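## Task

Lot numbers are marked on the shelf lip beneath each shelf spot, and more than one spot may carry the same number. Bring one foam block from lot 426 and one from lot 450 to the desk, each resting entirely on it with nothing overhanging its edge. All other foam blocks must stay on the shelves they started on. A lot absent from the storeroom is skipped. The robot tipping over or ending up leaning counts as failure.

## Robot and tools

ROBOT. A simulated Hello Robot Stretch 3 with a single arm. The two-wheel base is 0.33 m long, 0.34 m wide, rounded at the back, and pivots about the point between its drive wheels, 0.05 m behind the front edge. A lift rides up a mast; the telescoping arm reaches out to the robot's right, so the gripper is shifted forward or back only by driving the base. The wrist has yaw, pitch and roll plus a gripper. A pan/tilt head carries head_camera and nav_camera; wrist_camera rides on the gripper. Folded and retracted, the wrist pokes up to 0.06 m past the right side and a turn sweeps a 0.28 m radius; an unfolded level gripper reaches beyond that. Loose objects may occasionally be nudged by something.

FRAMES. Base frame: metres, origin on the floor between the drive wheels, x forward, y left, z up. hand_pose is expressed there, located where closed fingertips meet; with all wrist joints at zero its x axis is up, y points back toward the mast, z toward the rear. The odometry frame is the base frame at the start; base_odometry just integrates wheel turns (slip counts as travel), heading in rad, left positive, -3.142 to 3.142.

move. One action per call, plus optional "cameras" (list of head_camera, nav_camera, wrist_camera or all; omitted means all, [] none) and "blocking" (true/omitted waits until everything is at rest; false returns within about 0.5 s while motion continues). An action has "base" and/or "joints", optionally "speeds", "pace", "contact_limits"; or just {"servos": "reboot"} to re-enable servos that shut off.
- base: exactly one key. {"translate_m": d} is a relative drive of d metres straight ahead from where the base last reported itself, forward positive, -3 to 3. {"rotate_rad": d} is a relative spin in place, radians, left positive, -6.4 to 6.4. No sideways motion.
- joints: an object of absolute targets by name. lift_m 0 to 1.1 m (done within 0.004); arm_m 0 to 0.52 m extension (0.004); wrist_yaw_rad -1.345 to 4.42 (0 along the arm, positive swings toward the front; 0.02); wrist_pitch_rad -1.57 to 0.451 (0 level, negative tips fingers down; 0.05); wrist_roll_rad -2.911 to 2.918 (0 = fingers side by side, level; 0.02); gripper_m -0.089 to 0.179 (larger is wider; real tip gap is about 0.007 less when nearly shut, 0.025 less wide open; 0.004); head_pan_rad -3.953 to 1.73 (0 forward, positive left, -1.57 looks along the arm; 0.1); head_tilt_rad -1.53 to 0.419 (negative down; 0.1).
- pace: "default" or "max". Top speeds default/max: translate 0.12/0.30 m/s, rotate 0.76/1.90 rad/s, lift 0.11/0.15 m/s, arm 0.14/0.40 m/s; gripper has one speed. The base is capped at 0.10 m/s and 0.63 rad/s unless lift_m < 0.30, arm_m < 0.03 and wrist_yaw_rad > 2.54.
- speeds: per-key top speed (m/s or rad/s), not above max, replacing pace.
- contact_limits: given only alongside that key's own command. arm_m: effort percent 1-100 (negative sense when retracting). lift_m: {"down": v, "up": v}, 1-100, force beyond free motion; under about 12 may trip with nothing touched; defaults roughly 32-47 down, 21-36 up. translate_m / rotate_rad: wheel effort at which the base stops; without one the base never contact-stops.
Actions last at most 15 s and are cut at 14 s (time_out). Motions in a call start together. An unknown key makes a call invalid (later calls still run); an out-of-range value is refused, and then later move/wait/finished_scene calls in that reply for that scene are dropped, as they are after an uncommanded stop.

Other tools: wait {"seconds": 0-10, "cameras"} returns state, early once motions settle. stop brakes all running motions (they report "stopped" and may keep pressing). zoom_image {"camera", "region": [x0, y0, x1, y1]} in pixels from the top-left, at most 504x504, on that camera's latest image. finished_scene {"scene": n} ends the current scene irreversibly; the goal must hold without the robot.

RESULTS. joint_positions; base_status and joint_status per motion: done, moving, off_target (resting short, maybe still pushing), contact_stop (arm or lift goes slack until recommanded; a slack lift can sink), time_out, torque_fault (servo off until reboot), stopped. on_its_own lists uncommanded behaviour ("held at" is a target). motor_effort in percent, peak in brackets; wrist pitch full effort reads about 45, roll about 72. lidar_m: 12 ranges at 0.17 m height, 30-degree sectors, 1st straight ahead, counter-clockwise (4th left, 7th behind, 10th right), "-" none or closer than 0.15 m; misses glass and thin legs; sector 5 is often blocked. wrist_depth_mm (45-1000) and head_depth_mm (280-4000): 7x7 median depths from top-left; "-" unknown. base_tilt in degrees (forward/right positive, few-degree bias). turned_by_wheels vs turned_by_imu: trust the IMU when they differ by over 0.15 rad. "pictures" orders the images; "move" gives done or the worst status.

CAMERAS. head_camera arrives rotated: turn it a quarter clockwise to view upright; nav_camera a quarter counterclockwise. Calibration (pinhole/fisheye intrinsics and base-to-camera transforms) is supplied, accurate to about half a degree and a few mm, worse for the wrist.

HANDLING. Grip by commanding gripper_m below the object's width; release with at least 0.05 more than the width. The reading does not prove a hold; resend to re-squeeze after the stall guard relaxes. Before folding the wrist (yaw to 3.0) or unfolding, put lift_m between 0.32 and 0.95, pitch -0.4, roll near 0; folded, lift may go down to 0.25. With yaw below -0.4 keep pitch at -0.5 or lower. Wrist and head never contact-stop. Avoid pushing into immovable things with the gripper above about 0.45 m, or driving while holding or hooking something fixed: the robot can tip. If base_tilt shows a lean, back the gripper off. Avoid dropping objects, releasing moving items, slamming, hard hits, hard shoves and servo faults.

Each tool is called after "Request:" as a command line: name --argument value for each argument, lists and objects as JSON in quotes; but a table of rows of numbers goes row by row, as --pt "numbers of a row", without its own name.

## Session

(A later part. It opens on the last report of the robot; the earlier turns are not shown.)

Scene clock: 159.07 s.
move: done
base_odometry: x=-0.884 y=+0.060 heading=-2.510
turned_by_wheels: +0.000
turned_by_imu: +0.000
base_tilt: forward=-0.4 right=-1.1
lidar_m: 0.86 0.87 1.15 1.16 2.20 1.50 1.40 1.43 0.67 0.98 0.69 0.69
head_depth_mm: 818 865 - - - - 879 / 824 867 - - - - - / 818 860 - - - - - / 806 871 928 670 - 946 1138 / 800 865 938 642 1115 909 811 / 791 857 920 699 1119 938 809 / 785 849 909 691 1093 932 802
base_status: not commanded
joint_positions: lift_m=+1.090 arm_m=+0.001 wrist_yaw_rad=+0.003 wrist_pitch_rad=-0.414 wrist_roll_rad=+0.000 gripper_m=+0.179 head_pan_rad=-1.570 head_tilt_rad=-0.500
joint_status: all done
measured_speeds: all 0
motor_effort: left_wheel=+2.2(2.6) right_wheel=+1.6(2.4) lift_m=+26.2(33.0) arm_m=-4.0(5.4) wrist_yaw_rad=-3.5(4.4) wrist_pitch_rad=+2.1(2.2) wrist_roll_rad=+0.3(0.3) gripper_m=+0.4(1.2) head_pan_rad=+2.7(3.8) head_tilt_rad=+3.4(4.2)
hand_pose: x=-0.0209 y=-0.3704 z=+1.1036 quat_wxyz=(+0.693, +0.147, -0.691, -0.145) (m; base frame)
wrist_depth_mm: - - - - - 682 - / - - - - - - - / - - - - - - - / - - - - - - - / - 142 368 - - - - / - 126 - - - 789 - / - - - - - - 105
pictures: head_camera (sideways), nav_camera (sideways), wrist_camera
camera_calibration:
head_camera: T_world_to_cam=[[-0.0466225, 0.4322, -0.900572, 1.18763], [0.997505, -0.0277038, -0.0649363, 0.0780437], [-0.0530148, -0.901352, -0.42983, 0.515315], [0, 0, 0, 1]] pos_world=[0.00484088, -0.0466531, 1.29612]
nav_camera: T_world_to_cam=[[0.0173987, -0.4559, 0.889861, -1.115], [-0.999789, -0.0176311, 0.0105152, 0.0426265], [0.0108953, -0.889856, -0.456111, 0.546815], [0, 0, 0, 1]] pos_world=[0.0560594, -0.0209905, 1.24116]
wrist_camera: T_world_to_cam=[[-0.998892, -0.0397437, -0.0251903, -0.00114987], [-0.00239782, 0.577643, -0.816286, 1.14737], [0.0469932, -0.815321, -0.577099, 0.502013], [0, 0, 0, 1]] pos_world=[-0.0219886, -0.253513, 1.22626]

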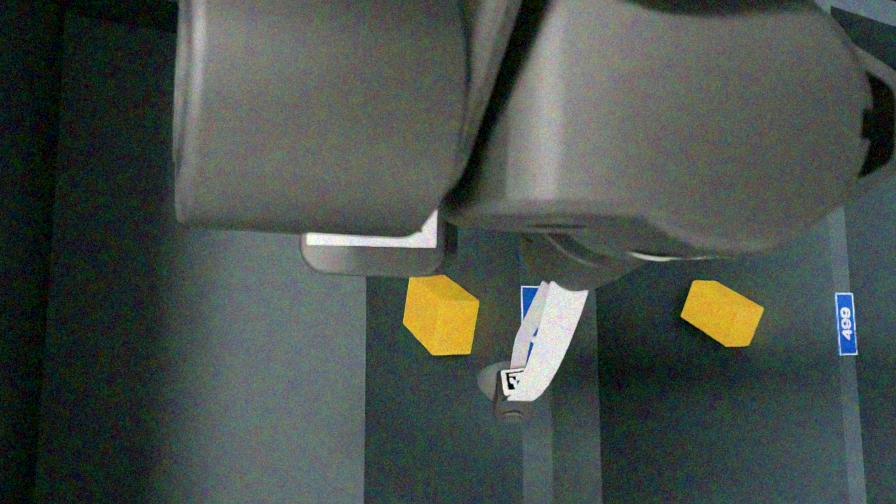

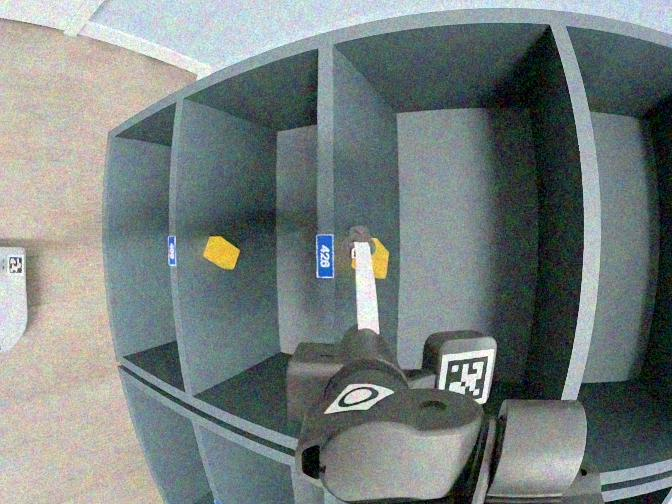

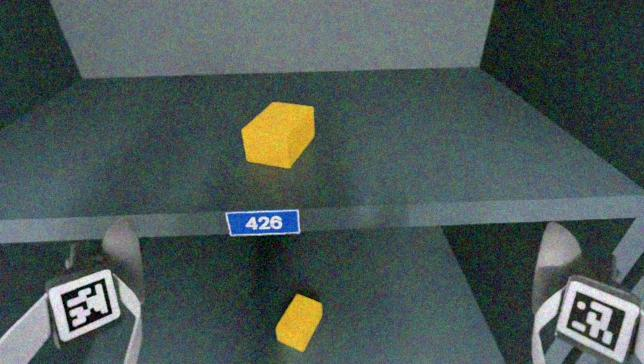

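Request:
move --base '{"translate_m": 0.147}' --joints '{"wrist_yaw_rad": -0.29}' --cameras '[]'

Request:
move --joints '{"arm_m": 0.318}' --contact_limits '{"arm_m": 30}' --cameras '["wrist_camera", "head_camera"]'

Scene clock: 180.60 s.
move: done
base_odometry: x=-1.003 y=-0.027 heading=-2.510
turned_by_wheels: +0.000
turned_by_imu: +0.001
base_tilt: forward=-0.4 right=-1.2
lidar_m: 0.71 0.73 0.92 1.13 2.42 1.65 1.55 0.81 0.76 0.97 0.59 0.78
head_depth_mm: 819 868 - - - - 1160 / 816 855 - - - - - / 805 846 - - - - - / 796 857 938 715 1135 - 1137 / 790 852 929 708 1113 938 813 / 782 843 916 701 1079 936 787 / 777 835 905 692 968 934 783
base_status: done
joint_positions: lift_m=+1.090 arm_m=+0.001 wrist_yaw_rad=-0.287 wrist_pitch_rad=-0.414 wrist_roll_rad=+0.000 gripper_m=+0.179 head_pan_rad=-1.570 head_tilt_rad=-0.500
joint_status: all done
measured_speeds: all 0
motor_effort: left_wheel=+0.5(10.3) right_wheel=+10.4(13.0) lift_m=+25.0(25.6) arm_m=-0.1(1.9) wrist_yaw_rad=-3.3(7.0) wrist_pitch_rad=+2.1(2.2) wrist_roll_rad=+0.2(0.3) gripper_m=+0.8(1.3) head_pan_rad=+3.3(3.8) head_tilt_rad=+2.7(4.0)
hand_pose: x=-0.0852 y=-0.3612 z=+1.1036 quat_wxyz=(+0.664, +0.045, -0.705, -0.243) (m; base frame)
wrist_depth_mm: - - - - 754 - - / - - - - - - - / - - - - - - - / - - - - - - - / - 142 - 382 - - - / - 139 - - - - - / - - - 719 - 765 105
pictures: none
No camera images: "cameras" was empty.

Scene clock: 184.17 s.
move: done
base_odometry: x=-1.003 y=-0.027 heading=-2.510
turned_by_wheels: +0.000
turned_by_imu: +0.000
base_tilt: forward=-0.3 right=-1.3
lidar_m: 0.72 0.73 0.92 1.13 2.42 1.65 1.55 0.81 0.76 0.97 0.59 0.78
head_depth_mm: 822 298 969 740 1116 963 853 / 807 364 928 733 1144 959 848 / 746 364 382 648 1137 948 817 / 797 840 405 716 1129 949 816 / 790 851 925 708 1118 945 810 / 782 844 916 699 1076 936 788 / 775 835 907 691 975 931 784
base_status: not commanded
joint_positions: lift_m=+1.090 arm_m=+0.318 wrist_yaw_rad=-0.287 wrist_pitch_rad=-0.414 wrist_roll_rad=+0.000 gripper_m=+0.179 head_pan_rad=-1.570 head_tilt_rad=-0.500
joint_status: all done
measured_speeds: all 0
motor_effort: left_wheel=+0.6(0.9) right_wheel=+10.3(11.1) lift_m=+27.3(27.5) arm_m=+12.4(15.3) wrist_yaw_rad=-3.3(4.2) wrist_pitch_rad=+2.1(2.2) wrist_roll_rad=+0.0(0.3) gripper_m=+0.6(1.1) head_pan_rad=+2.6(3.8) head_tilt_rad=+2.6(4.1)
contact_limits: arm_m 30 (drawing in: default 31, maximum 55; extending or still: default 39, maximum 69)
hand_pose: x=-0.0852 y=-0.6786 z=+1.1036 quat_wxyz=(+0.664, +0.045, -0.705, -0.243) (m; base frame)
wrist_depth_mm: 327 - - - - 494 - / - - - - - 545 - / - - - - - - - / - - - - - - - / - 143 - - - - - / - 126 - - - - - / - - - 194 - - 105
pictures: head_camera (sideways), wrist_camera
camera_calibration:
head_camera: T_world_to_cam=[[-0.0466225, 0.4322, -0.900572, 1.18763], [0.997505, -0.0277038, -0.0649363, 0.0780437], [-0.0530148, -0.901352, -0.42983, 0.515315], [0, 0, 0, 1]] pos_world=[0.00484088, -0.0466531, 1.29612]
wrist_camera: T_world_to_cam=[[-0.968514, 0.247683, -0.0251868, 0.119924], [0.162954, 0.554193, -0.816282, 1.32341], [-0.18822, -0.794684, -0.577105, 0.247728], [0, 0, 0, 1]] pos_world=[-0.0528807, -0.566264, 1.22626]

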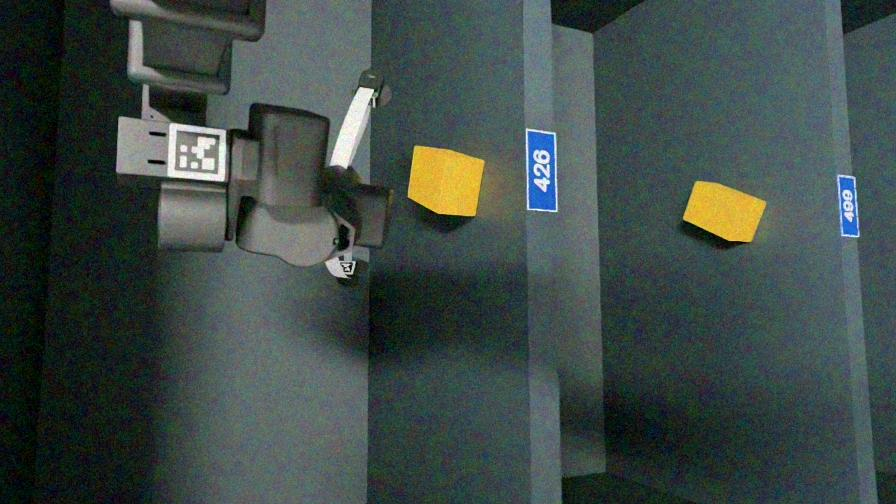

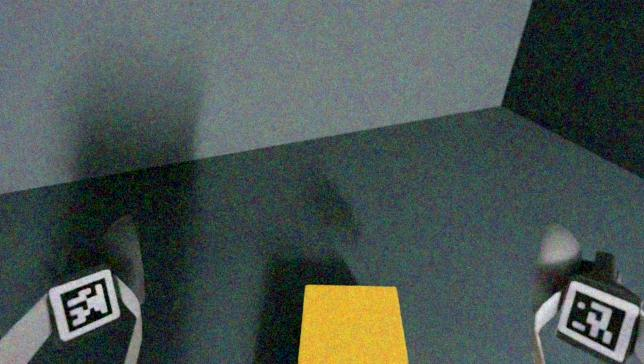

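Request:
move --joints '{"lift_m": 1.03, "arm_m": 0.308}' --cameras '["wrist_camera", "head_camera"]'

Scene clock: 201.97 s.
move: done
base_odometry: x=-1.003 y=-0.027 heading=-2.510
turned_by_wheels: +0.000
turned_by_imu: +0.000
base_tilt: forward=-0.3 right=-1.2
lidar_m: 0.72 0.73 0.92 1.13 2.42 1.66 1.55 0.81 0.76 0.97 0.59 0.78
head_depth_mm: 822 888 298 698 1118 968 854 / 812 866 379 653 1146 964 849 / 802 861 377 608 1143 959 820 / 797 861 404 605 1128 948 817 / 787 851 928 708 1110 943 812 / 781 846 916 700 1075 938 786 / 776 839 905 691 974 933 785
base_status: not commanded
joint_positions: lift_m=+1.030 arm_m=+0.308 wrist_yaw_rad=-0.287 wrist_pitch_rad=-0.414 wrist_roll_rad=+0.000 gripper_m=+0.179 head_pan_rad=-1.570 head_tilt_rad=-0.500
joint_status: all done
measured_speeds: all 0
motor_effort: left_wheel=+0.5(0.8) right_wheel=+9.8(11.0) lift_m=+24.8(29.6) arm_m=-9.9(12.9) wrist_yaw_rad=-1.5(4.7) wrist_pitch_rad=+2.1(2.2) wrist_roll_rad=+0.0(0.3) gripper_m=+0.5(1.0) head_pan_rad=+2.4(3.4) head_tilt_rad=+3.2(3.2)
hand_pose: x=-0.0853 y=-0.6686 z=+1.0436 quat_wxyz=(+0.664, +0.045, -0.705, -0.243) (m; base frame)
wrist_depth_mm: 331 - - - - 512 - / - - - - - - - / - - - - - - - / - - - - - - - / - 143 - 183 183 - - / - 126 - 156 156 - - / - - - 136 139 - 105
pictures: head_camera (sideways), wrist_camera
camera_calibration:
head_camera: T_world_to_cam=[[-0.0466225, 0.4322, -0.900572, 1.18763], [0.997505, -0.0277038, -0.0649363, 0.0780437], [-0.0530148, -0.901352, -0.42983, 0.515315], [0, 0, 0, 1]] pos_world=[0.00484088, -0.0466531, 1.29612]
wrist_camera: T_world_to_cam=[[-0.968514, 0.247683, -0.0251868, 0.115933], [0.162954, 0.554193, -0.816282, 1.26881], [-0.18822, -0.794684, -0.577105, 0.220991], [0, 0, 0, 1]] pos_world=[-0.0528807, -0.556264, 1.16616]

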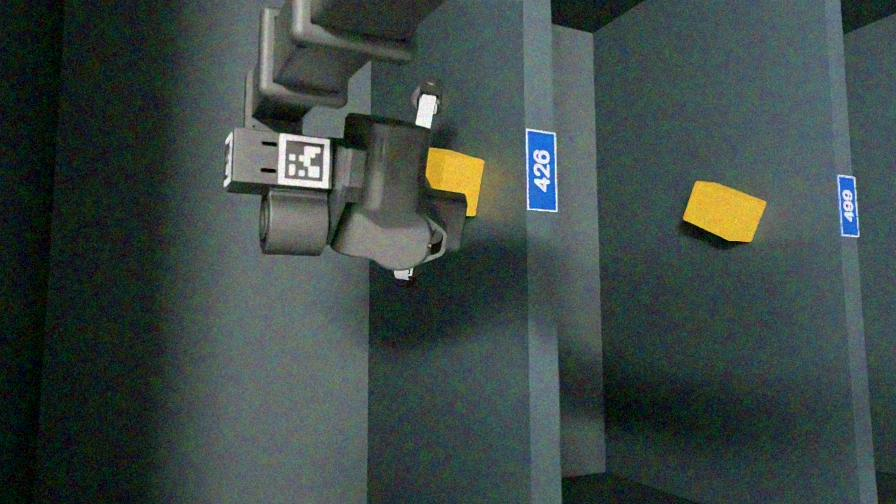

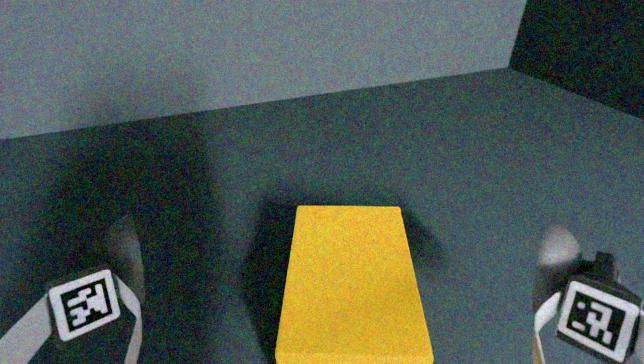

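Request:
move --joints '{"lift_m": 1.001}' --speeds '{"lift_m": 0.05}' --cameras '[]'

Request:
move --joints '{"gripper_m": 0.027}' --cameras '["wrist_camera"]'

Request:
move --joints '{"lift_m": 1.09}' --cameras '["wrist_camera", "head_camera"]'

Scene clock: 221.30 s.
move: done
base_odometry: x=-1.003 y=-0.027 heading=-2.510
turned_by_wheels: +0.000
turned_by_imu: +0.000
base_tilt: forward=-0.2 right=-1.3
lidar_m: 0.71 0.73 0.92 1.13 2.42 1.65 1.55 0.81 0.76 0.97 0.59 0.78
head_depth_mm: 820 886 933 - 1116 969 853 / 809 880 412 617 1153 961 849 / 804 869 395 382 1141 952 817 / 797 861 913 420 1125 945 814 / 789 849 929 707 1113 942 814 / 782 844 917 700 1077 936 788 / 775 832 904 691 972 931 783
base_status: not commanded
joint_positions: lift_m=+1.001 arm_m=+0.308 wrist_yaw_rad=-0.287 wrist_pitch_rad=-0.414 wrist_roll_rad=+0.000 gripper_m=+0.179 head_pan_rad=-1.570 head_tilt_rad=-0.500
joint_status: all done
measured_speeds: all 0
motor_effort: left_wheel=+0.3(0.8) right_wheel=+9.5(11.1) lift_m=+25.1(30.9) arm_m=+1.1(2.0) wrist_yaw_rad=-2.0(4.5) wrist_pitch_rad=+2.1(2.2) wrist_roll_rad=-0.1(0.3) gripper_m=+0.5(1.2) head_pan_rad=+2.8(3.2) head_tilt_rad=+2.3(3.0)
hand_pose: x=-0.0853 y=-0.6686 z=+1.0146 quat_wxyz=(+0.664, +0.045, -0.705, -0.243) (m; base frame)
wrist_depth_mm: 333 - - - - 513 - / - - - - - - - / - - - - - - - / - - - 172 165 - - / - 143 - 143 142 - - / - 140 172 121 121 165 - / 147 151 154 124 122 152 107
pictures: none
No camera images: "cameras" was empty.

Scene clock: 223.37 s.
move: done
base_odometry: x=-1.003 y=-0.027 heading=-2.510
turned_by_wheels: +0.000
turned_by_imu: +0.000
base_tilt: forward=-0.3 right=-1.1
lidar_m: 0.72 0.73 0.92 1.13 2.42 1.65 1.55 0.81 0.76 0.97 0.59 0.78
head_depth_mm: 818 891 933 - 1120 962 853 / 814 880 413 648 1152 961 845 / 803 867 394 382 1134 957 820 / 796 860 911 420 1127 946 814 / 790 854 929 708 1109 941 814 / 780 843 917 700 1078 938 787 / 773 836 907 693 969 936 781
base_status: not commanded
joint_positions: lift_m=+1.001 arm_m=+0.308 wrist_yaw_rad=-0.289 wrist_pitch_rad=-0.414 wrist_roll_rad=+0.000 gripper_m=+0.028 head_pan_rad=-1.570 head_tilt_rad=-0.500
joint_status: all done
measured_speeds: all 0
motor_effort: left_wheel=-0.1(0.8) right_wheel=+8.8(10.9) lift_m=+27.7(29.7) arm_m=+7.3(7.4) wrist_yaw_rad=-2.9(4.1) wrist_pitch_rad=+2.1(2.2) wrist_roll_rad=+0.1(0.3) gripper_m=-13.7(88.2) head_pan_rad=+2.9(3.1) head_tilt_rad=+2.0(2.9)
hand_pose: x=-0.0855 y=-0.6685 z=+1.0146 quat_wxyz=(+0.664, +0.045, -0.705, -0.244) (m; base frame)
wrist_depth_mm: 333 - - - - 508 - / - - - - - - - / - - - - - - - / - - - 172 177 - - / - - 151 142 145 - - / - - 129 131 125 164 168 / 155 101 150 146 145 145 152
pictures: wrist_camera
camera_calibration:
wrist_camera: T_world_to_cam=[[-0.968201, 0.248903, -0.025168, 0.115756], [0.16366, 0.554084, -0.816215, 1.245], [-0.189213, -0.794379, -0.5772, 0.204541], [0, 0, 0, 1]] pos_world=[-0.0529799, -0.556165, 1.13716]

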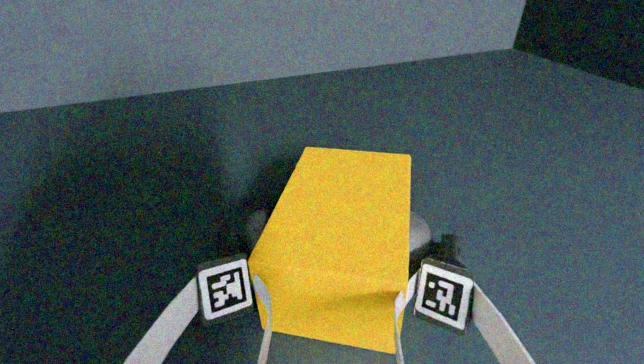

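Scene clock: 225.00 s.
move: done
base_odometry: x=-1.003 y=-0.027 heading=-2.510
turned_by_wheels: +0.000
turned_by_imu: +0.000
base_tilt: forward=-0.3 right=-1.2
lidar_m: 0.71 0.73 0.92 1.13 2.42 1.65 1.55 0.81 0.76 0.97 0.59 0.78
head_depth_mm: 816 295 971 738 1116 965 855 / 811 355 940 731 1146 965 847 / 748 357 372 681 1136 957 823 / 796 838 382 712 1127 945 815 / 787 850 928 707 1114 942 809 / 777 844 916 700 1076 941 788 / 776 836 902 693 971 930 783
base_status: not commanded
joint_positions: lift_m=+1.090 arm_m=+0.308 wrist_yaw_rad=-0.289 wrist_pitch_rad=-0.415 wrist_roll_rad=+0.000 gripper_m=+0.028 head_pan_rad=-1.570 head_tilt_rad=-0.500
joint_status: all done
measured_speeds: all 0
motor_effort: left_wheel=-0.3(0.7) right_wheel=+9.0(9.7) lift_m=+28.3(32.1) arm_m=+11.3(11.4) wrist_yaw_rad=-1.5(3.2) wrist_pitch_rad=+2.3(2.4) wrist_roll_rad=+0.0(0.3) gripper_m=-13.6(14.5) head_pan_rad=+2.3(3.4) head_tilt_rad=+2.0(2.4)
hand_pose: x=-0.0855 y=-0.6684 z=+1.1034 quat_wxyz=(+0.664, +0.045, -0.705, -0.244) (m; base frame)
wrist_depth_mm: 332 - - - - 509 - / - - - - - 546 - / - - - - - - - / - - - 173 178 - - / - - 148 142 146 - - / - - 129 132 126 - - / - 101 - 143 131 106 -
pictures: head_camera (sideways), wrist_camera
camera_calibration:
head_camera: T_world_to_cam=[[-0.0466225, 0.4322, -0.900572, 1.18763], [0.997505, -0.0277038, -0.0649363, 0.0780437], [-0.0530148, -0.901352, -0.42983, 0.515315], [0, 0, 0, 1]] pos_world=[0.00484088, -0.0466531, 1.29612]
wrist_camera: T_world_to_cam=[[-0.968211, 0.24886, -0.025238, 0.118057], [0.163847, 0.554732, -0.815737, 1.31743], [-0.189004, -0.79394, -0.577872, 0.25699], [0, 0, 0, 1]] pos_world=[-0.0529803, -0.556166, 1.22616]

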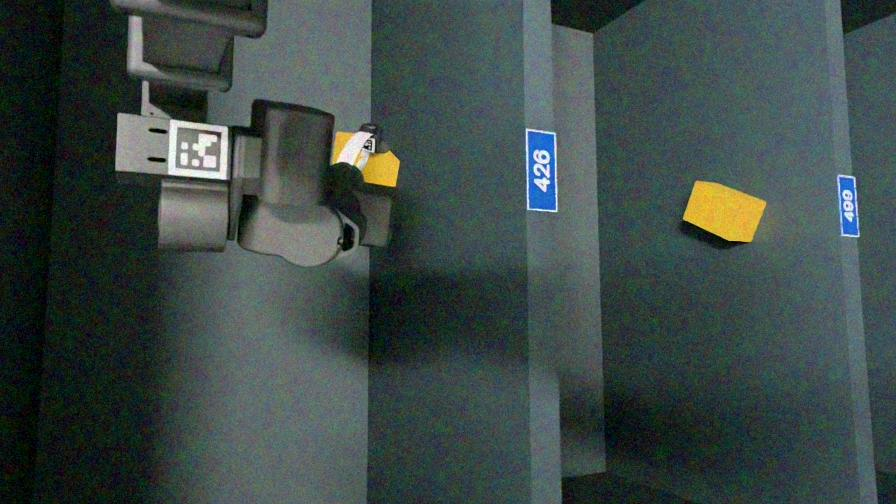

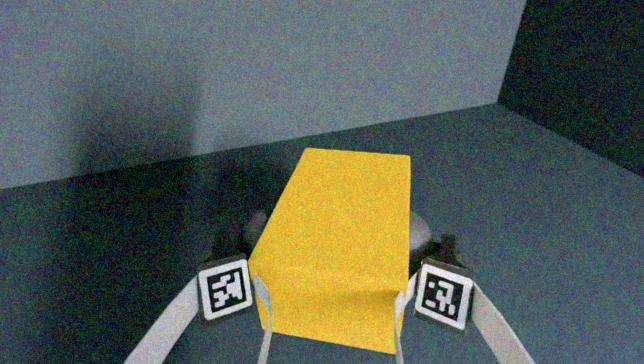

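Request:
move --joints '{"arm_m": 0.0}' --speeds '{"arm_m": 0.2}' --cameras '[]'

Request:
move --base '{"translate_m": -0.755}' --joints '{"lift_m": 0.83, "wrist_yaw_rad": 0.0}' --cameras '[]'

Request:
move --base '{"rotate_rad": 1.571}' --joints '{"head_pan_rad": -1.3, "head_tilt_rad": -0.5}'

Scene clock: 244.73 s.
move: done
base_odometry: x=-1.003 y=-0.027 heading=-2.510
turned_by_wheels: +0.000
turned_by_imu: +0.000
base_tilt: forward=-0.3 right=-1.3
lidar_m: 0.72 0.73 0.92 1.13 2.41 1.66 1.55 0.81 0.76 0.97 0.59 0.78
head_depth_mm: 819 870 - - - - 1158 / 810 858 - - - - - / 806 852 - - - - - / 791 857 936 714 1125 - 1134 / 788 856 928 708 1113 945 813 / 782 841 916 700 1074 931 787 / 774 836 906 693 972 931 783
base_status: not commanded
joint_positions: lift_m=+1.090 arm_m=+0.001 wrist_yaw_rad=-0.289 wrist_pitch_rad=-0.415 wrist_roll_rad=+0.000 gripper_m=+0.028 head_pan_rad=-1.570 head_tilt_rad=-0.500
joint_status: all done
measured_speeds: all 0
motor_effort: left_wheel=+0.2(0.7) right_wheel=+8.7(9.7) lift_m=+28.2(30.0) arm_m=-11.6(15.1) wrist_yaw_rad=-1.9(3.3) wrist_pitch_rad=+2.2(2.4) wrist_roll_rad=+0.0(0.3) gripper_m=-13.9(14.5) head_pan_rad=+2.7(3.3) head_tilt_rad=+1.5(2.3)
hand_pose: x=-0.0855 y=-0.3610 z=+1.1034 quat_wxyz=(+0.664, +0.045, -0.705, -0.244) (m; base frame)
wrist_depth_mm: - - - - 748 - - / - - - - - - - / - - - - - - - / - - - 173 178 - - / - - 148 142 146 - - / - - 129 132 126 - - / - 101 - 145 134 120 -
pictures: none
No camera images: "cameras" was empty.

Scene clock: 253.40 s.
move: done
base_odometry: x=-0.393 y=+0.418 heading=-2.510
turned_by_wheels: +0.000
turned_by_imu: -0.001
base_tilt: forward=-0.3 right=-1.3
lidar_m: 1.46 1.48 1.44 3.66 1.26 0.86 0.81 0.82 0.97 0.59 0.59 1.18
head_depth_mm: 827 951 1026 741 1213 968 1209 / 854 942 1016 732 1202 958 1181 / 859 930 1002 722 1194 959 475 / 853 919 992 717 1182 949 305 / 844 911 982 708 1173 945 1130 / 678 750 745 624 732 753 862 / 457 494 544 589 650 759 833
base_status: done
joint_positions: lift_m=+0.830 arm_m=+0.001 wrist_yaw_rad=-0.003 wrist_pitch_rad=-0.415 wrist_roll_rad=+0.000 gripper_m=+0.028 head_pan_rad=-1.570 head_tilt_rad=-0.500
joint_status: all done
measured_speeds: all 0
motor_effort: left_wheel=-4.0(12.4) right_wheel=-8.9(12.0) lift_m=+24.2(27.6) arm_m=+4.3(11.8) wrist_yaw_rad=+0.7(5.1) wrist_pitch_rad=+2.3(2.5) wrist_roll_rad=+0.1(0.4) gripper_m=-13.8(14.6) head_pan_rad=+2.1(3.2) head_tilt_rad=+0.0(2.0)
hand_pose: x=-0.0221 y=-0.3703 z=+0.8433 quat_wxyz=(+0.692, +0.145, -0.692, -0.147) (m; base frame)
wrist_depth_mm: - - - - - - 757 / - - - - - - 828 / - - - - - - 873 / - - - 173 178 - - / - - 150 143 145 - - / - - 129 132 126 - - / - 101 - 143 130 106 898
pictures: none
No camera images: "cameras" was empty.

Scene clock: 257.00 s.
move: done
base_odometry: x=-0.393 y=+0.418 heading=-0.939
turned_by_wheels: +1.571
turned_by_imu: +1.546
base_tilt: forward=-0.4 right=-1.2
lidar_m: 3.66 1.28 0.86 0.80 0.82 0.95 0.62 0.60 1.19 1.46 1.48 1.44
head_depth_mm: 1175 1251 1356 1488 1644 1629 1293 / 1188 1281 1381 1519 1666 1615 443 / 1211 1300 1409 1549 1698 1607 1244 / 1222 1323 1440 1585 1744 1612 1304 / 1241 1352 1469 1599 1784 1593 1298 / 1270 1375 1508 1652 1809 1575 1293 / 1303 1412 1537 1712 1872 1579 1292
base_status: done
joint_positions: lift_m=+0.830 arm_m=+0.001 wrist_yaw_rad=-0.003 wrist_pitch_rad=-0.415 wrist_roll_rad=+0.000 gripper_m=+0.028 head_pan_rad=-1.300 head_tilt_rad=-0.500
joint_status: all done
measured_speeds: all 0
motor_effort: left_wheel=-8.7(13.2) right_wheel=+8.6(12.7) lift_m=+23.7(24.9) arm_m=+2.9(6.3) wrist_yaw_rad=+2.8(3.1) wrist_pitch_rad=+2.4(2.5) wrist_roll_rad=+0.2(0.3) gripper_m=-14.4(14.5) head_pan_rad=-3.2(6.4) head_tilt_rad=+0.1(2.9)
hand_pose: x=-0.0221 y=-0.3703 z=+0.8433 quat_wxyz=(+0.692, +0.145, -0.692, -0.147) (m; base frame)
wrist_depth_mm: - - - - - - - / - - - - - - - / - - - - - - - / - - - 173 - - - / - - 155 142 148 - - / - - 129 132 126 - - / - 111 981 967 953 120 -
pictures: head_camera (sideways), nav_camera (sideways), wrist_camera
camera_calibration:
head_camera: T_world_to_cam=[[-0.160421, 0.404029, -0.90057, 1.18833], [0.968638, 0.239836, -0.0649475, 0.0782263], [0.189748, -0.882746, -0.429832, 0.513839], [0, 0, 0, 1]] pos_world=[0.0173596, -0.0452898, 1.29612]
nav_camera: T_world_to_cam=[[0.138534, -0.43468, 0.889866, -1.11575], [-0.958749, -0.284059, 0.0105011, 0.0423659], [0.24821, -0.854613, -0.456101, 0.545345], [0, 0, 0, 1]] pos_world=[0.0598274, -0.00690039, 1.24116]
wrist_camera: T_world_to_cam=[[-0.999091, -0.0343238, -0.0252694, -0.0068537], [0.000740499, 0.5788, -0.815469, 0.934548], [0.0426159, -0.814747, -0.578249, 0.353035], [0, 0, 0, 1]] pos_world=[-0.0225844, -0.253517, 0.966064]

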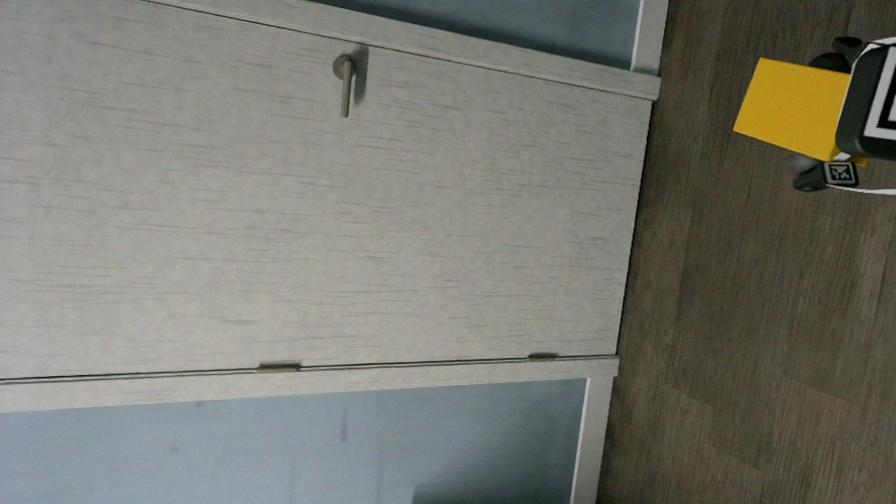

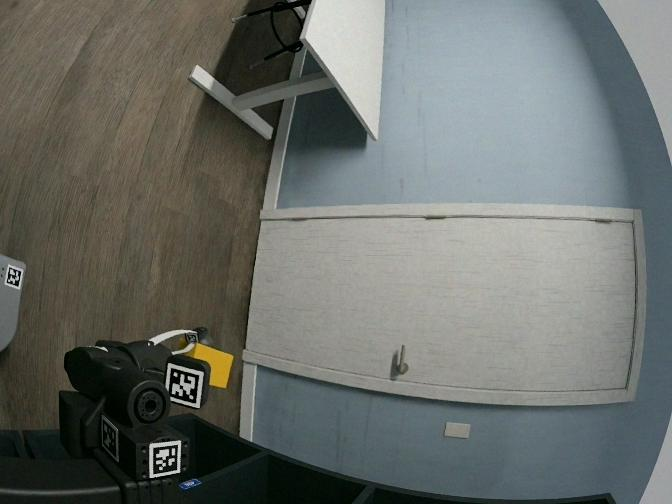

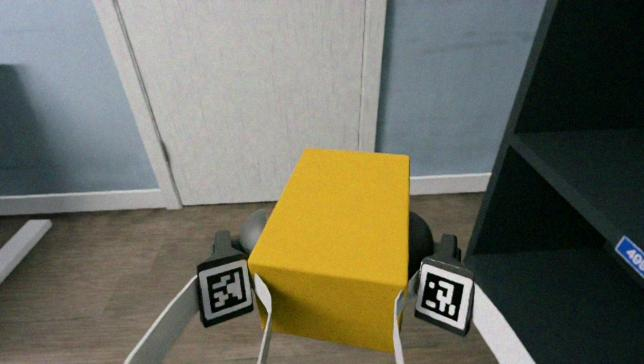

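Request:
move --base '{"translate_m": 1.25}' --cameras '["head_camera", "nav_camera"]'

Scene clock: 274.30 s.
move: done
base_odometry: x=+0.344 y=-0.591 heading=-0.940
turned_by_wheels: +0.000
turned_by_imu: +0.000
base_tilt: forward=-0.2 right=-1.1
lidar_m: 2.45 1.48 1.00 0.93 0.94 1.20 1.82 2.03 1.45 0.88 0.78 1.37
head_depth_mm: 1085 1162 1253 1324 959 733 1261 / 1097 1182 1286 1353 944 729 443 / 1118 1198 1305 1346 943 746 1217 / 1136 1225 1335 1334 935 766 1303 / 1148 1244 1353 1323 925 763 1301 / 1171 1263 1381 1298 917 787 1258 / 1193 1284 1411 1293 913 1217 1279
base_status: done
joint_positions: lift_m=+0.830 arm_m=+0.001 wrist_yaw_rad=-0.003 wrist_pitch_rad=-0.415 wrist_roll_rad=+0.000 gripper_m=+0.028 head_pan_rad=-1.300 head_tilt_rad=-0.500
joint_status: not commanded
measured_speeds: all 0
motor_effort: left_wheel=+0.7(9.0) right_wheel=+9.3(13.7) lift_m=+25.7(25.8) arm_m=-9.6(13.0) wrist_yaw_rad=+1.9(3.1) wrist_pitch_rad=+2.3(2.5) wrist_roll_rad=-0.1(0.3) gripper_m=-14.0(14.6) head_pan_rad=-2.9(3.8) head_tilt_rad=-0.6(1.9)
hand_pose: x=-0.0221 y=-0.3703 z=+0.8433 quat_wxyz=(+0.692, +0.145, -0.692, -0.147) (m; base frame)
wrist_depth_mm: - - - - - - - / - - - - - - - / - - - - - - - / - - - 173 178 - - / - - 148 142 146 - - / - - 129 132 126 - - / - 101 987 152 923 980 -
pictures: head_camera (sideways), nav_camera (sideways)
camera_calibration:
head_camera: T_world_to_cam=[[-0.1602, 0.404108, -0.900573, 1.18831], [0.968755, 0.239375, -0.0649159, 0.0782598], [0.189341, -0.882834, -0.429829, 0.513857], [0, 0, 0, 1]] pos_world=[0.0172593, -0.0452901, 1.29612]
nav_camera: T_world_to_cam=[[0.138342, -0.434745, 0.889864, -1.11578], [-0.958879, -0.28362, 0.0105083, 0.0423369], [0.247815, -0.854726, -0.456105, 0.545288], [0, 0, 0, 1]] pos_world=[0.0598248, -0.00700003, 1.24116]

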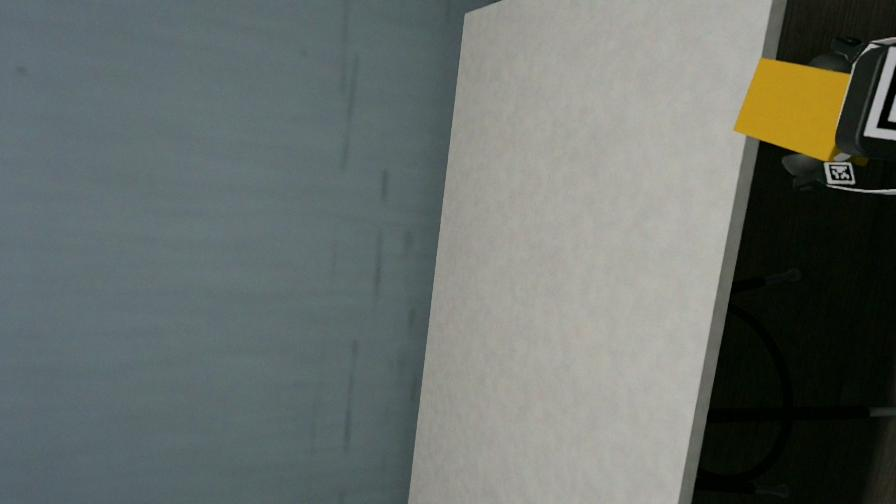

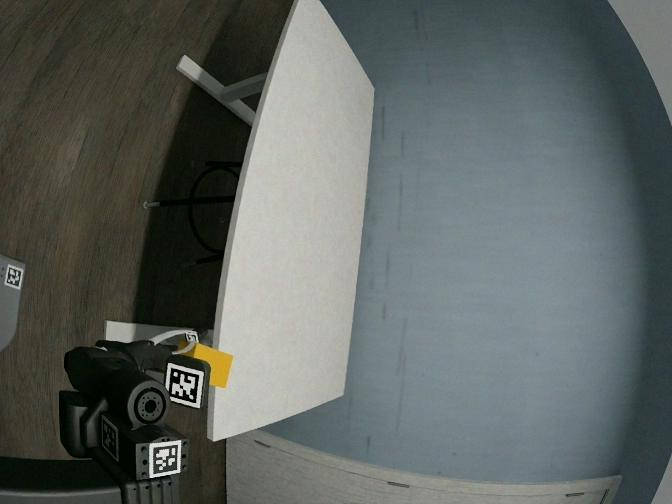

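Request:
move --joints '{"arm_m": 0.38}' --speeds '{"arm_m": 0.3}' --contact_limits '{"arm_m": 30}' --cameras '[]'

Request:
move --joints '{"lift_m": 0.75}' --speeds '{"lift_m": 0.08}' --cameras '["wrist_camera", "head_camera"]'

Scene clock: 290.53 s.
move: done
base_odometry: x=+0.344 y=-0.591 heading=-0.940
turned_by_wheels: +0.000
turned_by_imu: +0.000
base_tilt: forward=-0.2 right=-1.2
lidar_m: 2.46 1.48 1.00 0.93 0.94 1.20 1.82 2.03 1.45 0.88 0.78 1.37
head_depth_mm: 1082 1161 1261 1334 501 730 1289 / 1093 1182 1288 1345 616 728 1240 / 1114 1205 1312 1346 940 748 1309 / 1135 1228 1330 1333 932 764 1304 / 1147 1246 1359 1318 925 768 1294 / 1169 1268 1389 1303 919 783 1258 / 1190 1283 1404 1288 914 1221 1280
base_status: not commanded
joint_positions: lift_m=+0.830 arm_m=+0.380 wrist_yaw_rad=-0.003 wrist_pitch_rad=-0.415 wrist_roll_rad=+0.000 gripper_m=+0.028 head_pan_rad=-1.300 head_tilt_rad=-0.500
joint_status: all done
measured_speeds: all 0
motor_effort: left_wheel=+0.7(0.9) right_wheel=+9.7(10.9) lift_m=+25.6(26.2) arm_m=+12.6(14.9) wrist_yaw_rad=+2.0(3.0) wrist_pitch_rad=+2.4(2.5) wrist_roll_rad=-0.1(0.3) gripper_m=-13.7(14.3) head_pan_rad=-2.9(3.5) head_tilt_rad=-1.2(2.3)
contact_limits: arm_m 30 (drawing in: default 31, maximum 55; extending or still: default 39, maximum 69)
hand_pose: x=-0.0221 y=-0.7497 z=+0.8433 quat_wxyz=(+0.692, +0.145, -0.692, -0.147) (m; base frame)
wrist_depth_mm: - - - - - - - / - - - - - - - / - - - - - - - / - - - 173 177 - - / - - 151 142 145 - - / - - 129 131 126 - - / - 101 - 143 131 106 -
pictures: none
No camera images: "cameras" was empty.

Scene clock: 292.20 s.
move: done
base_odometry: x=+0.344 y=-0.591 heading=-0.940
turned_by_wheels: +0.000
turned_by_imu: +0.000
base_tilt: forward=-0.3 right=-1.1
lidar_m: 2.45 1.48 1.00 0.93 0.94 1.20 1.82 2.03 1.45 0.88 0.78 1.38
head_depth_mm: 1081 1162 1258 1319 552 554 1294 / 1095 1182 1279 1340 705 683 1248 / 1116 1204 1304 1352 942 748 1309 / 1137 1226 1328 1329 933 765 1306 / 1153 1244 1350 1310 925 765 1292 / 1173 1265 1384 1306 916 785 1266 / 1192 1293 1418 1291 912 1228 1286
base_status: not commanded
joint_positions: lift_m=+0.750 arm_m=+0.380 wrist_yaw_rad=-0.003 wrist_pitch_rad=-0.415 wrist_roll_rad=+0.000 gripper_m=+0.028 head_pan_rad=-1.300 head_tilt_rad=-0.500
joint_status: all done
measured_speeds: all 0
motor_effort: left_wheel=+0.6(1.1) right_wheel=+9.5(10.7) lift_m=+25.6(27.0) arm_m=+9.8(12.6) wrist_yaw_rad=+1.2(3.3) wrist_pitch_rad=+2.4(2.5) wrist_roll_rad=+0.2(0.3) gripper_m=-14.0(14.6) head_pan_rad=-3.0(3.4) head_tilt_rad=-1.3(2.6)
contact_limits: arm_m 30 (drawing in: default 31, maximum 55; extending or still: default 39, maximum 69)
hand_pose: x=-0.0221 y=-0.7497 z=+0.7632 quat_wxyz=(+0.692, +0.145, -0.692, -0.147) (m; base frame)
wrist_depth_mm: - - - - - - - / - - - - - - - / - - - - - - - / - - - 173 177 - - / - - 151 142 146 - - / - - 129 132 125 - - / - 101 - 143 130 106 -
pictures: head_camera (sideways), wrist_camera
camera_calibration:
head_camera: T_world_to_cam=[[-0.160164, 0.404133, -0.900569, 1.18831], [0.96878, 0.239272, -0.0649213, 0.0782618], [0.189244, -0.882851, -0.429838, 0.513869], [0, 0, 0, 1]] pos_world=[0.0172591, -0.0452902, 1.29612]
wrist_camera: T_world_to_cam=[[-0.999091, -0.0343222, -0.0252733, -0.0218933], [0.000738582, 0.578914, -0.815388, 1.08891], [0.042617, -0.814666, -0.578362, -0.00218794], [0, 0, 0, 1]] pos_world=[-0.0225844, -0.632917, 0.886064]

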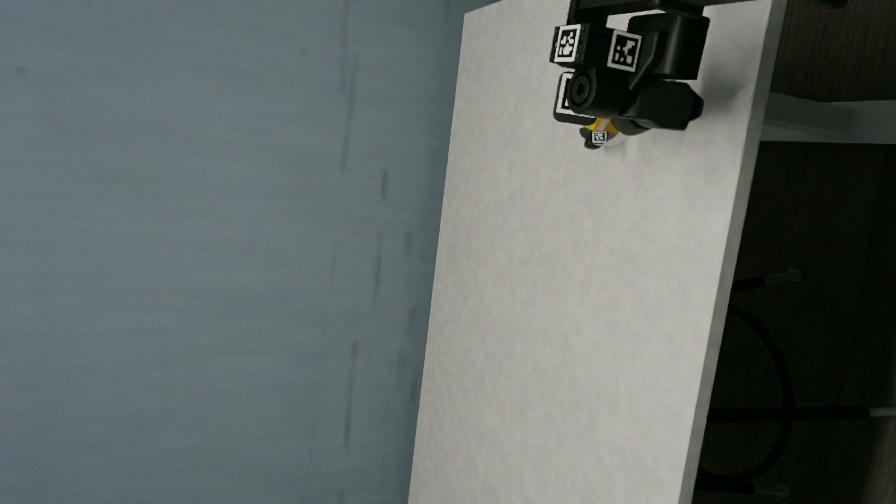

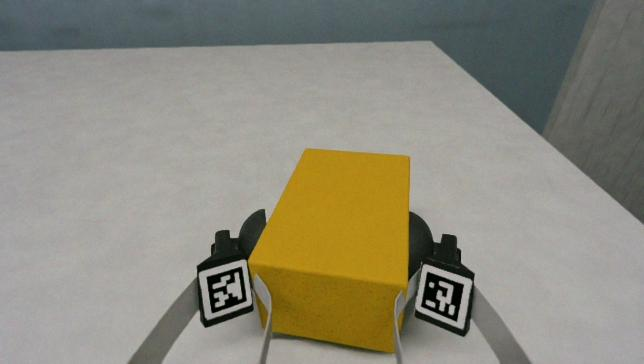

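Request:
move --joints '{"lift_m": 0.725}' --speeds '{"lift_m": 0.03}' --contact_limits '{"lift_m": {"down": 14}}' --cameras '["wrist_camera"]'

Scene clock: 298.90 s.
move: done
base_odometry: x=+0.344 y=-0.591 heading=-0.940
turned_by_wheels: +0.000
turned_by_imu: +0.000
base_tilt: forward=-0.3 right=-1.2
lidar_m: 2.45 1.48 1.00 0.93 0.94 1.21 1.81 2.03 1.46 0.88 0.78 1.37
head_depth_mm: 1083 1160 1260 1328 954 545 1291 / 1099 1183 1281 1351 845 668 1249 / 1115 1207 1301 1341 946 749 1313 / 1135 1226 1331 1328 936 767 1301 / 1147 1246 1358 1315 927 765 1301 / 1171 1269 1380 1298 917 787 1258 / 1194 1295 1400 1287 911 1219 1291
base_status: not commanded
joint_positions: lift_m=+0.725 arm_m=+0.380 wrist_yaw_rad=-0.003 wrist_pitch_rad=-0.396 wrist_roll_rad=+0.000 gripper_m=+0.028 head_pan_rad=-1.300 head_tilt_rad=-0.500
joint_status: all done
measured_speeds: all 0
motor_effort: left_wheel=+0.1(0.9) right_wheel=+9.5(10.3) lift_m=+18.3(26.8) arm_m=+2.9(4.6) wrist_yaw_rad=+1.8(3.0) wrist_pitch_rad=-1.3(2.4) wrist_roll_rad=+0.2(0.3) gripper_m=-13.9(14.4) head_pan_rad=-2.5(3.0) head_tilt_rad=-1.9(2.9)
contact_limits: arm_m 30 (drawing in: default 31, maximum 55; extending or still: default 39, maximum 69); lift_m down 14 (down: maximum 72; up: maximum 65)
hand_pose: x=-0.0221 y=-0.7521 z=+0.7427 quat_wxyz=(+0.693, +0.138, -0.693, -0.140) (m; base frame)
wrist_depth_mm: - - - - - - - / - - - - - - - / - - - - - - - / - - - 173 178 - - / - - 147 142 146 - - / - - 129 131 126 - - / - 101 - 142 133 107 -
pictures: wrist_camera
camera_calibration:
wrist_camera: T_world_to_cam=[[-0.999091, -0.0348718, -0.024505, -0.0234836], [0.000641228, 0.562589, -0.826737, 1.06981], [0.042616, -0.826001, -0.562055, -0.0366968], [0, 0, 0, 1]] pos_world=[-0.0225844, -0.632992, 0.863248]

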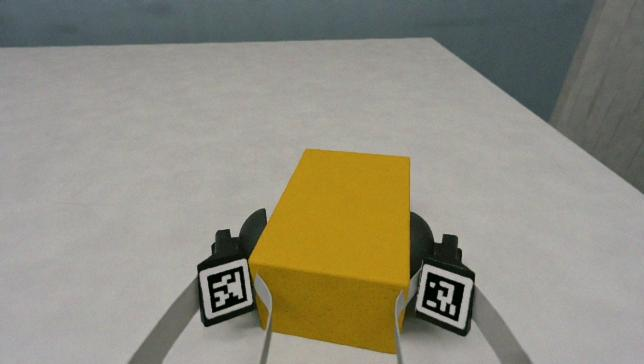

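Contact seen (pitch rose, lift effort dropped). Release.

Request:
move --joints '{"gripper_m": 0.179}' --cameras '[]'

Request:
move --joints '{"lift_m": 0.85}' --pace "max" --cameras '["wrist_camera"]'

Request:
move --joints '{"arm_m": 0.0, "wrist_pitch_rad": -0.4}' --pace "max" --cameras '[]'

Request:
move --joints '{"wrist_yaw_rad": 2.85, "gripper_m": 0.04}' --pace "max" --cameras '["head_camera", "nav_camera"]'

Request:
move --joints '{"lift_m": 0.28, "wrist_pitch_rad": -0.33}' --base '{"translate_m": 0.6}' --pace "max" --cameras '[]'

Scene clock: 310.10 s.
move: done
base_odometry: x=+0.344 y=-0.591 heading=-0.940
turned_by_wheels: +0.000
turned_by_imu: +0.000
base_tilt: forward=-0.3 right=-1.1
lidar_m: 2.45 1.48 1.00 0.93 0.94 1.21 1.82 2.04 1.45 0.88 0.78 1.37
head_depth_mm: 1086 1164 1260 1324 954 545 1295 / 1095 1184 1283 1339 906 666 1247 / 1114 1204 1307 1347 937 746 1310 / 1132 1220 1333 1331 935 766 1301 / 1153 1241 1356 1315 922 764 1305 / 1172 1273 1379 1302 918 785 1263 / 1189 1282 1404 1291 914 1224 1280
base_status: not commanded
joint_positions: lift_m=+0.725 arm_m=+0.380 wrist_yaw_rad=-0.003 wrist_pitch_rad=-0.411 wrist_roll_rad=+0.000 gripper_m=+0.179 head_pan_rad=-1.300 head_tilt_rad=-0.500
joint_status: all done
measured_speeds: all 0
motor_effort: left_wheel=+0.3(1.0) right_wheel=+9.3(10.1) lift_m=+30.0(30.2) arm_m=-6.0(6.3) wrist_yaw_rad=+3.0(3.0) wrist_pitch_rad=+1.6(1.7) wrist_roll_rad=+0.0(0.2) gripper_m=+0.4(83.4) head_pan_rad=-2.6(3.0) head_tilt_rad=-2.8(3.2)
contact_limits: arm_m 30 (drawing in: default 31, maximum 55; extending or still: default 39, maximum 69); lift_m down 14 (down: maximum 72; up: maximum 65)
hand_pose: x=-0.0221 y=-0.7502 z=+0.7392 quat_wxyz=(+0.692, +0.144, -0.692, -0.146) (m; base frame)
wrist_depth_mm: - - - - - - - / - - - - - - - / - - - - - - - / - - - 163 162 - - / - 143 - 139 134 - - / - 126 - 134 124 - - / - - - 145 - - 105
pictures: none
No camera images: "cameras" was empty.

Scene clock: 311.73 s.
move: done
base_odometry: x=+0.344 y=-0.591 heading=-0.940
turned_by_wheels: +0.000
turned_by_imu: +0.000
base_tilt: forward=-0.3 right=-1.2
lidar_m: 2.45 1.48 1.00 0.93 0.94 1.20 1.82 2.03 1.45 0.88 0.78 1.37
head_depth_mm: 1081 1167 1258 1318 498 730 1287 / 1097 1182 1288 1351 723 727 1242 / 1113 1205 1310 1346 902 747 1313 / 1131 1223 1330 1327 931 765 1310 / 1148 1246 1360 1319 926 762 1299 / 1170 1275 1378 1303 917 786 1268 / 1191 1286 1410 1286 912 1225 1283
base_status: not commanded
joint_positions: lift_m=+0.850 arm_m=+0.380 wrist_yaw_rad=-0.003 wrist_pitch_rad=-0.413 wrist_roll_rad=+0.000 gripper_m=+0.179 head_pan_rad=-1.300 head_tilt_rad=-0.500
joint_status: all done
measured_speeds: all 0
motor_effort: left_wheel=+0.6(1.0) right_wheel=+10.0(10.2) lift_m=+26.8(33.2) arm_m=-8.1(8.4) wrist_yaw_rad=+0.2(3.1) wrist_pitch_rad=+1.9(2.0) wrist_roll_rad=+0.0(0.5) gripper_m=+0.4(1.1) head_pan_rad=-3.0(3.1) head_tilt_rad=-2.3(3.2)
contact_limits: arm_m 30 (drawing in: default 31, maximum 55; extending or still: default 39, maximum 69)
hand_pose: x=-0.0221 y=-0.7500 z=+0.8639 quat_wxyz=(+0.692, +0.144, -0.692, -0.146) (m; base frame)
wrist_depth_mm: - - - - - - - / - - - - - - - / - - - - - - - / - - - - - - - / - 142 - - - - - / - 126 - - - - - / - - - - - - 105
pictures: wrist_camera
camera_calibration:
wrist_camera: T_world_to_cam=[[-0.999091, -0.0343896, -0.0251817, -0.0194913], [0.000744453, 0.576625, -0.817009, 1.17084], [0.042617, -0.816285, -0.576075, 0.0525432], [0, 0, 0, 1]] pos_world=[-0.0225844, -0.632914, 0.986362]

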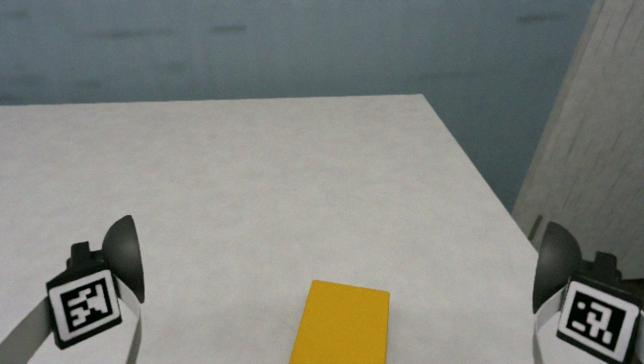

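Scene clock: 313.97 s.
move: done
base_odometry: x=+0.344 y=-0.591 heading=-0.940
turned_by_wheels: +0.000
turned_by_imu: +0.000
base_tilt: forward=-0.3 right=-1.2
lidar_m: 2.45 1.48 1.00 0.93 0.95 1.20 1.82 2.03 1.45 0.88 0.78 1.37
head_depth_mm: 1081 1160 1260 1327 957 730 1318 / 1098 1182 1287 1346 946 729 288 / 1111 1206 1304 1347 938 747 1305 / 1131 1222 1338 1335 933 746 1228 / 1157 1247 1355 1316 929 765 1300 / 1170 1272 1384 1295 923 786 1253 / 1190 1288 1414 1294 914 1223 1279
base_status: not commanded
joint_positions: lift_m=+0.850 arm_m=+0.001 wrist_yaw_rad=-0.003 wrist_pitch_rad=-0.414 wrist_roll_rad=+0.000 gripper_m=+0.179 head_pan_rad=-1.300 head_tilt_rad=-0.500
joint_status: all done
measured_speeds: all 0
motor_effort: left_wheel=+0.6(0.9) right_wheel=+9.7(10.1) lift_m=+27.5(27.5) arm_m=-12.4(14.4) wrist_yaw_rad=+2.6(3.1) wrist_pitch_rad=+2.1(4.3) wrist_roll_rad=+0.2(0.3) gripper_m=+1.0(1.0) head_pan_rad=-2.5(2.9) head_tilt_rad=-1.9(3.4)
hand_pose: x=-0.0221 y=-0.3705 z=+0.8637 quat_wxyz=(+0.692, +0.145, -0.692, -0.146) (m; base frame)
wrist_depth_mm: - - - - - - - / - - - - - - - / - - - 523 - - - / - - - - - - - / - 144 - - - - - / 123 145 - - - - - / - - - - - - 105
pictures: none
No camera images: "cameras" was empty.

Scene clock: 315.90 s.
move: done
base_odometry: x=+0.344 y=-0.591 heading=-0.940
turned_by_wheels: +0.000
turned_by_imu: +0.000
base_tilt: forward=-0.3 right=-1.2
lidar_m: 2.45 1.48 1.00 0.93 0.94 1.20 1.82 2.03 1.45 0.88 0.78 1.37
head_depth_mm: 1083 1164 1251 1327 958 731 1297 / 1097 1179 1279 1350 942 728 1246 / 1113 1194 1306 1355 939 747 1315 / 1131 1219 1332 1330 935 765 1308 / 1147 1248 1361 1316 928 765 1296 / 1169 1255 1373 1300 920 788 1258 / 1191 1290 1412 1289 912 1223 1285
base_status: not commanded
joint_positions: lift_m=+0.850 arm_m=+0.001 wrist_yaw_rad=+2.847 wrist_pitch_rad=-0.414 wrist_roll_rad=+0.000 gripper_m=+0.040 head_pan_rad=-1.300 head_tilt_rad=-0.500
joint_status: all done
measured_speeds: all 0
motor_effort: left_wheel=+0.3(1.1) right_wheel=+10.3(10.3) lift_m=+28.9(29.8) arm_m=-11.2(12.7) wrist_yaw_rad=+2.7(5.0) wrist_pitch_rad=+2.1(2.1) wrist_roll_rad=-0.1(0.3) gripper_m=+0.6(82.1) head_pan_rad=-2.4(3.0) head_tilt_rad=-3.2(3.9)
hand_pose: x=+0.0441 y=+0.0697 z=+0.8637 quat_wxyz=(+0.246, +0.705, +0.042, +0.664) (m; base frame)
wrist_depth_mm: 135 - - - - - - / 138 - - - - - - / 150 164 - - - - - / 160 185 - - - - - / 185 192 - - - - - / - 209 125 - 129 - - / - - 983 - - - -
pictures: head_camera (sideways), nav_camera (sideways)
camera_calibration:
head_camera: T_world_to_cam=[[-0.160164, 0.404133, -0.900569, 1.18831], [0.96878, 0.239272, -0.0649213, 0.0782618], [0.189244, -0.882851, -0.429838, 0.513869], [0, 0, 0, 1]] pos_world=[0.0172591, -0.0452902, 1.29612]
nav_camera: T_world_to_cam=[[0.138304, -0.434769, 0.889859, -1.11577], [-0.958909, -0.283519, 0.0105134, 0.0423326], [0.247721, -0.854747, -0.456115, 0.545307], [0, 0, 0, 1]] pos_world=[0.0598242, -0.00699992, 1.24116]

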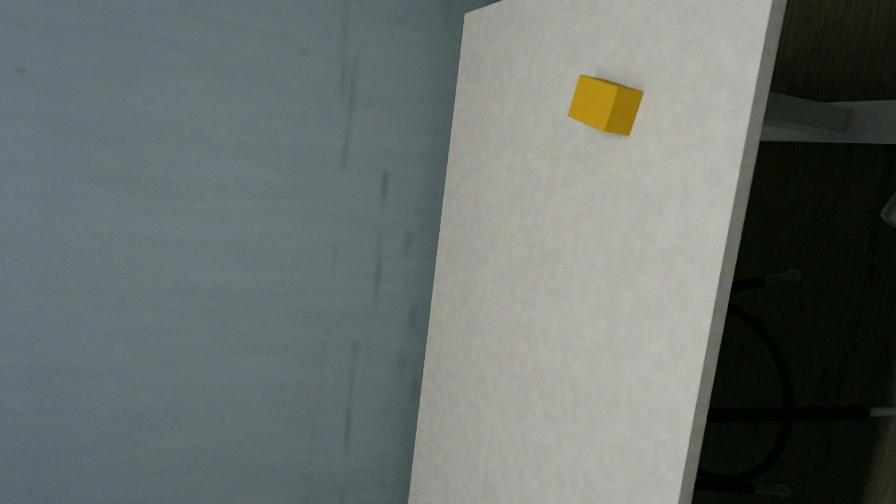

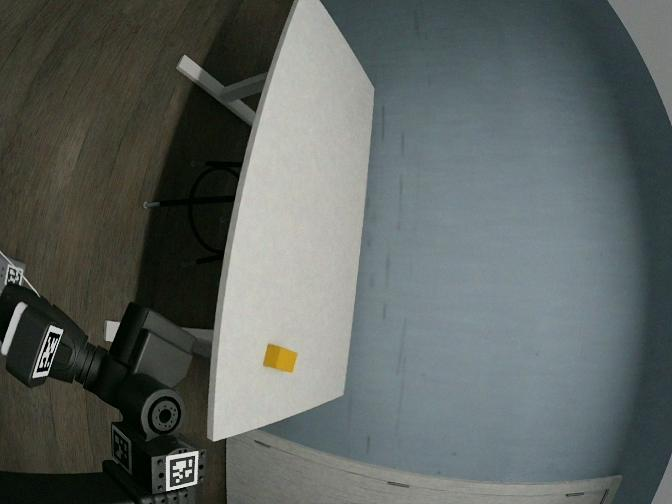

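Scene clock: 321.67 s.
move: done
base_odometry: x=+0.698 y=-1.075 heading=-0.940
turned_by_wheels: +0.000
turned_by_imu: +0.000
base_tilt: forward=-0.4 right=-1.2
lidar_m: 1.86 1.89 1.06 0.99 1.00 1.28 2.41 2.02 0.96 0.67 0.95 1.67
head_depth_mm: 1030 1111 1202 1281 953 729 942 / 1050 1130 1225 1285 947 727 1255 / 1064 1145 1251 1310 941 725 1241 / 1084 1168 1265 1331 933 717 1302 / 1101 1191 1288 1328 925 716 1293 / 1122 1213 1316 1304 920 732 1287 / 1133 1231 1341 1420 914 755 1280
base_status: done
joint_positions: lift_m=+0.280 arm_m=+0.001 wrist_yaw_rad=+2.848 wrist_pitch_rad=-0.351 wrist_roll_rad=+0.000 gripper_m=+0.040 head_pan_rad=-1.300 head_tilt_rad=-0.500
joint_status: all done
measured_speeds: all 0
motor_effort: left_wheel=-1.3(11.6) right_wheel=+8.7(14.2) lift_m=+28.5(29.4) arm_m=-9.8(12.1) wrist_yaw_rad=+1.3(3.4) wrist_pitch_rad=+3.4(6.6) wrist_roll_rad=+0.0(0.5) gripper_m=+0.2(0.9) head_pan_rad=-2.1(3.2) head_tilt_rad=-3.1(4.4)
hand_pose: x=+0.0461 y=+0.0768 z=+0.3080 quat_wxyz=(+0.224, +0.706, +0.020, +0.671) (m; base frame)
wrist_depth_mm: 135 890 - - - - - / 137 936 - - - - - / 145 179 - - - - - / 156 192 801 790 789 788 779 / 171 182 657 612 612 632 634 / 525 195 125 521 129 526 531 / 467 209 274 437 450 462 455
pictures: none
No camera images: "cameras" was empty.


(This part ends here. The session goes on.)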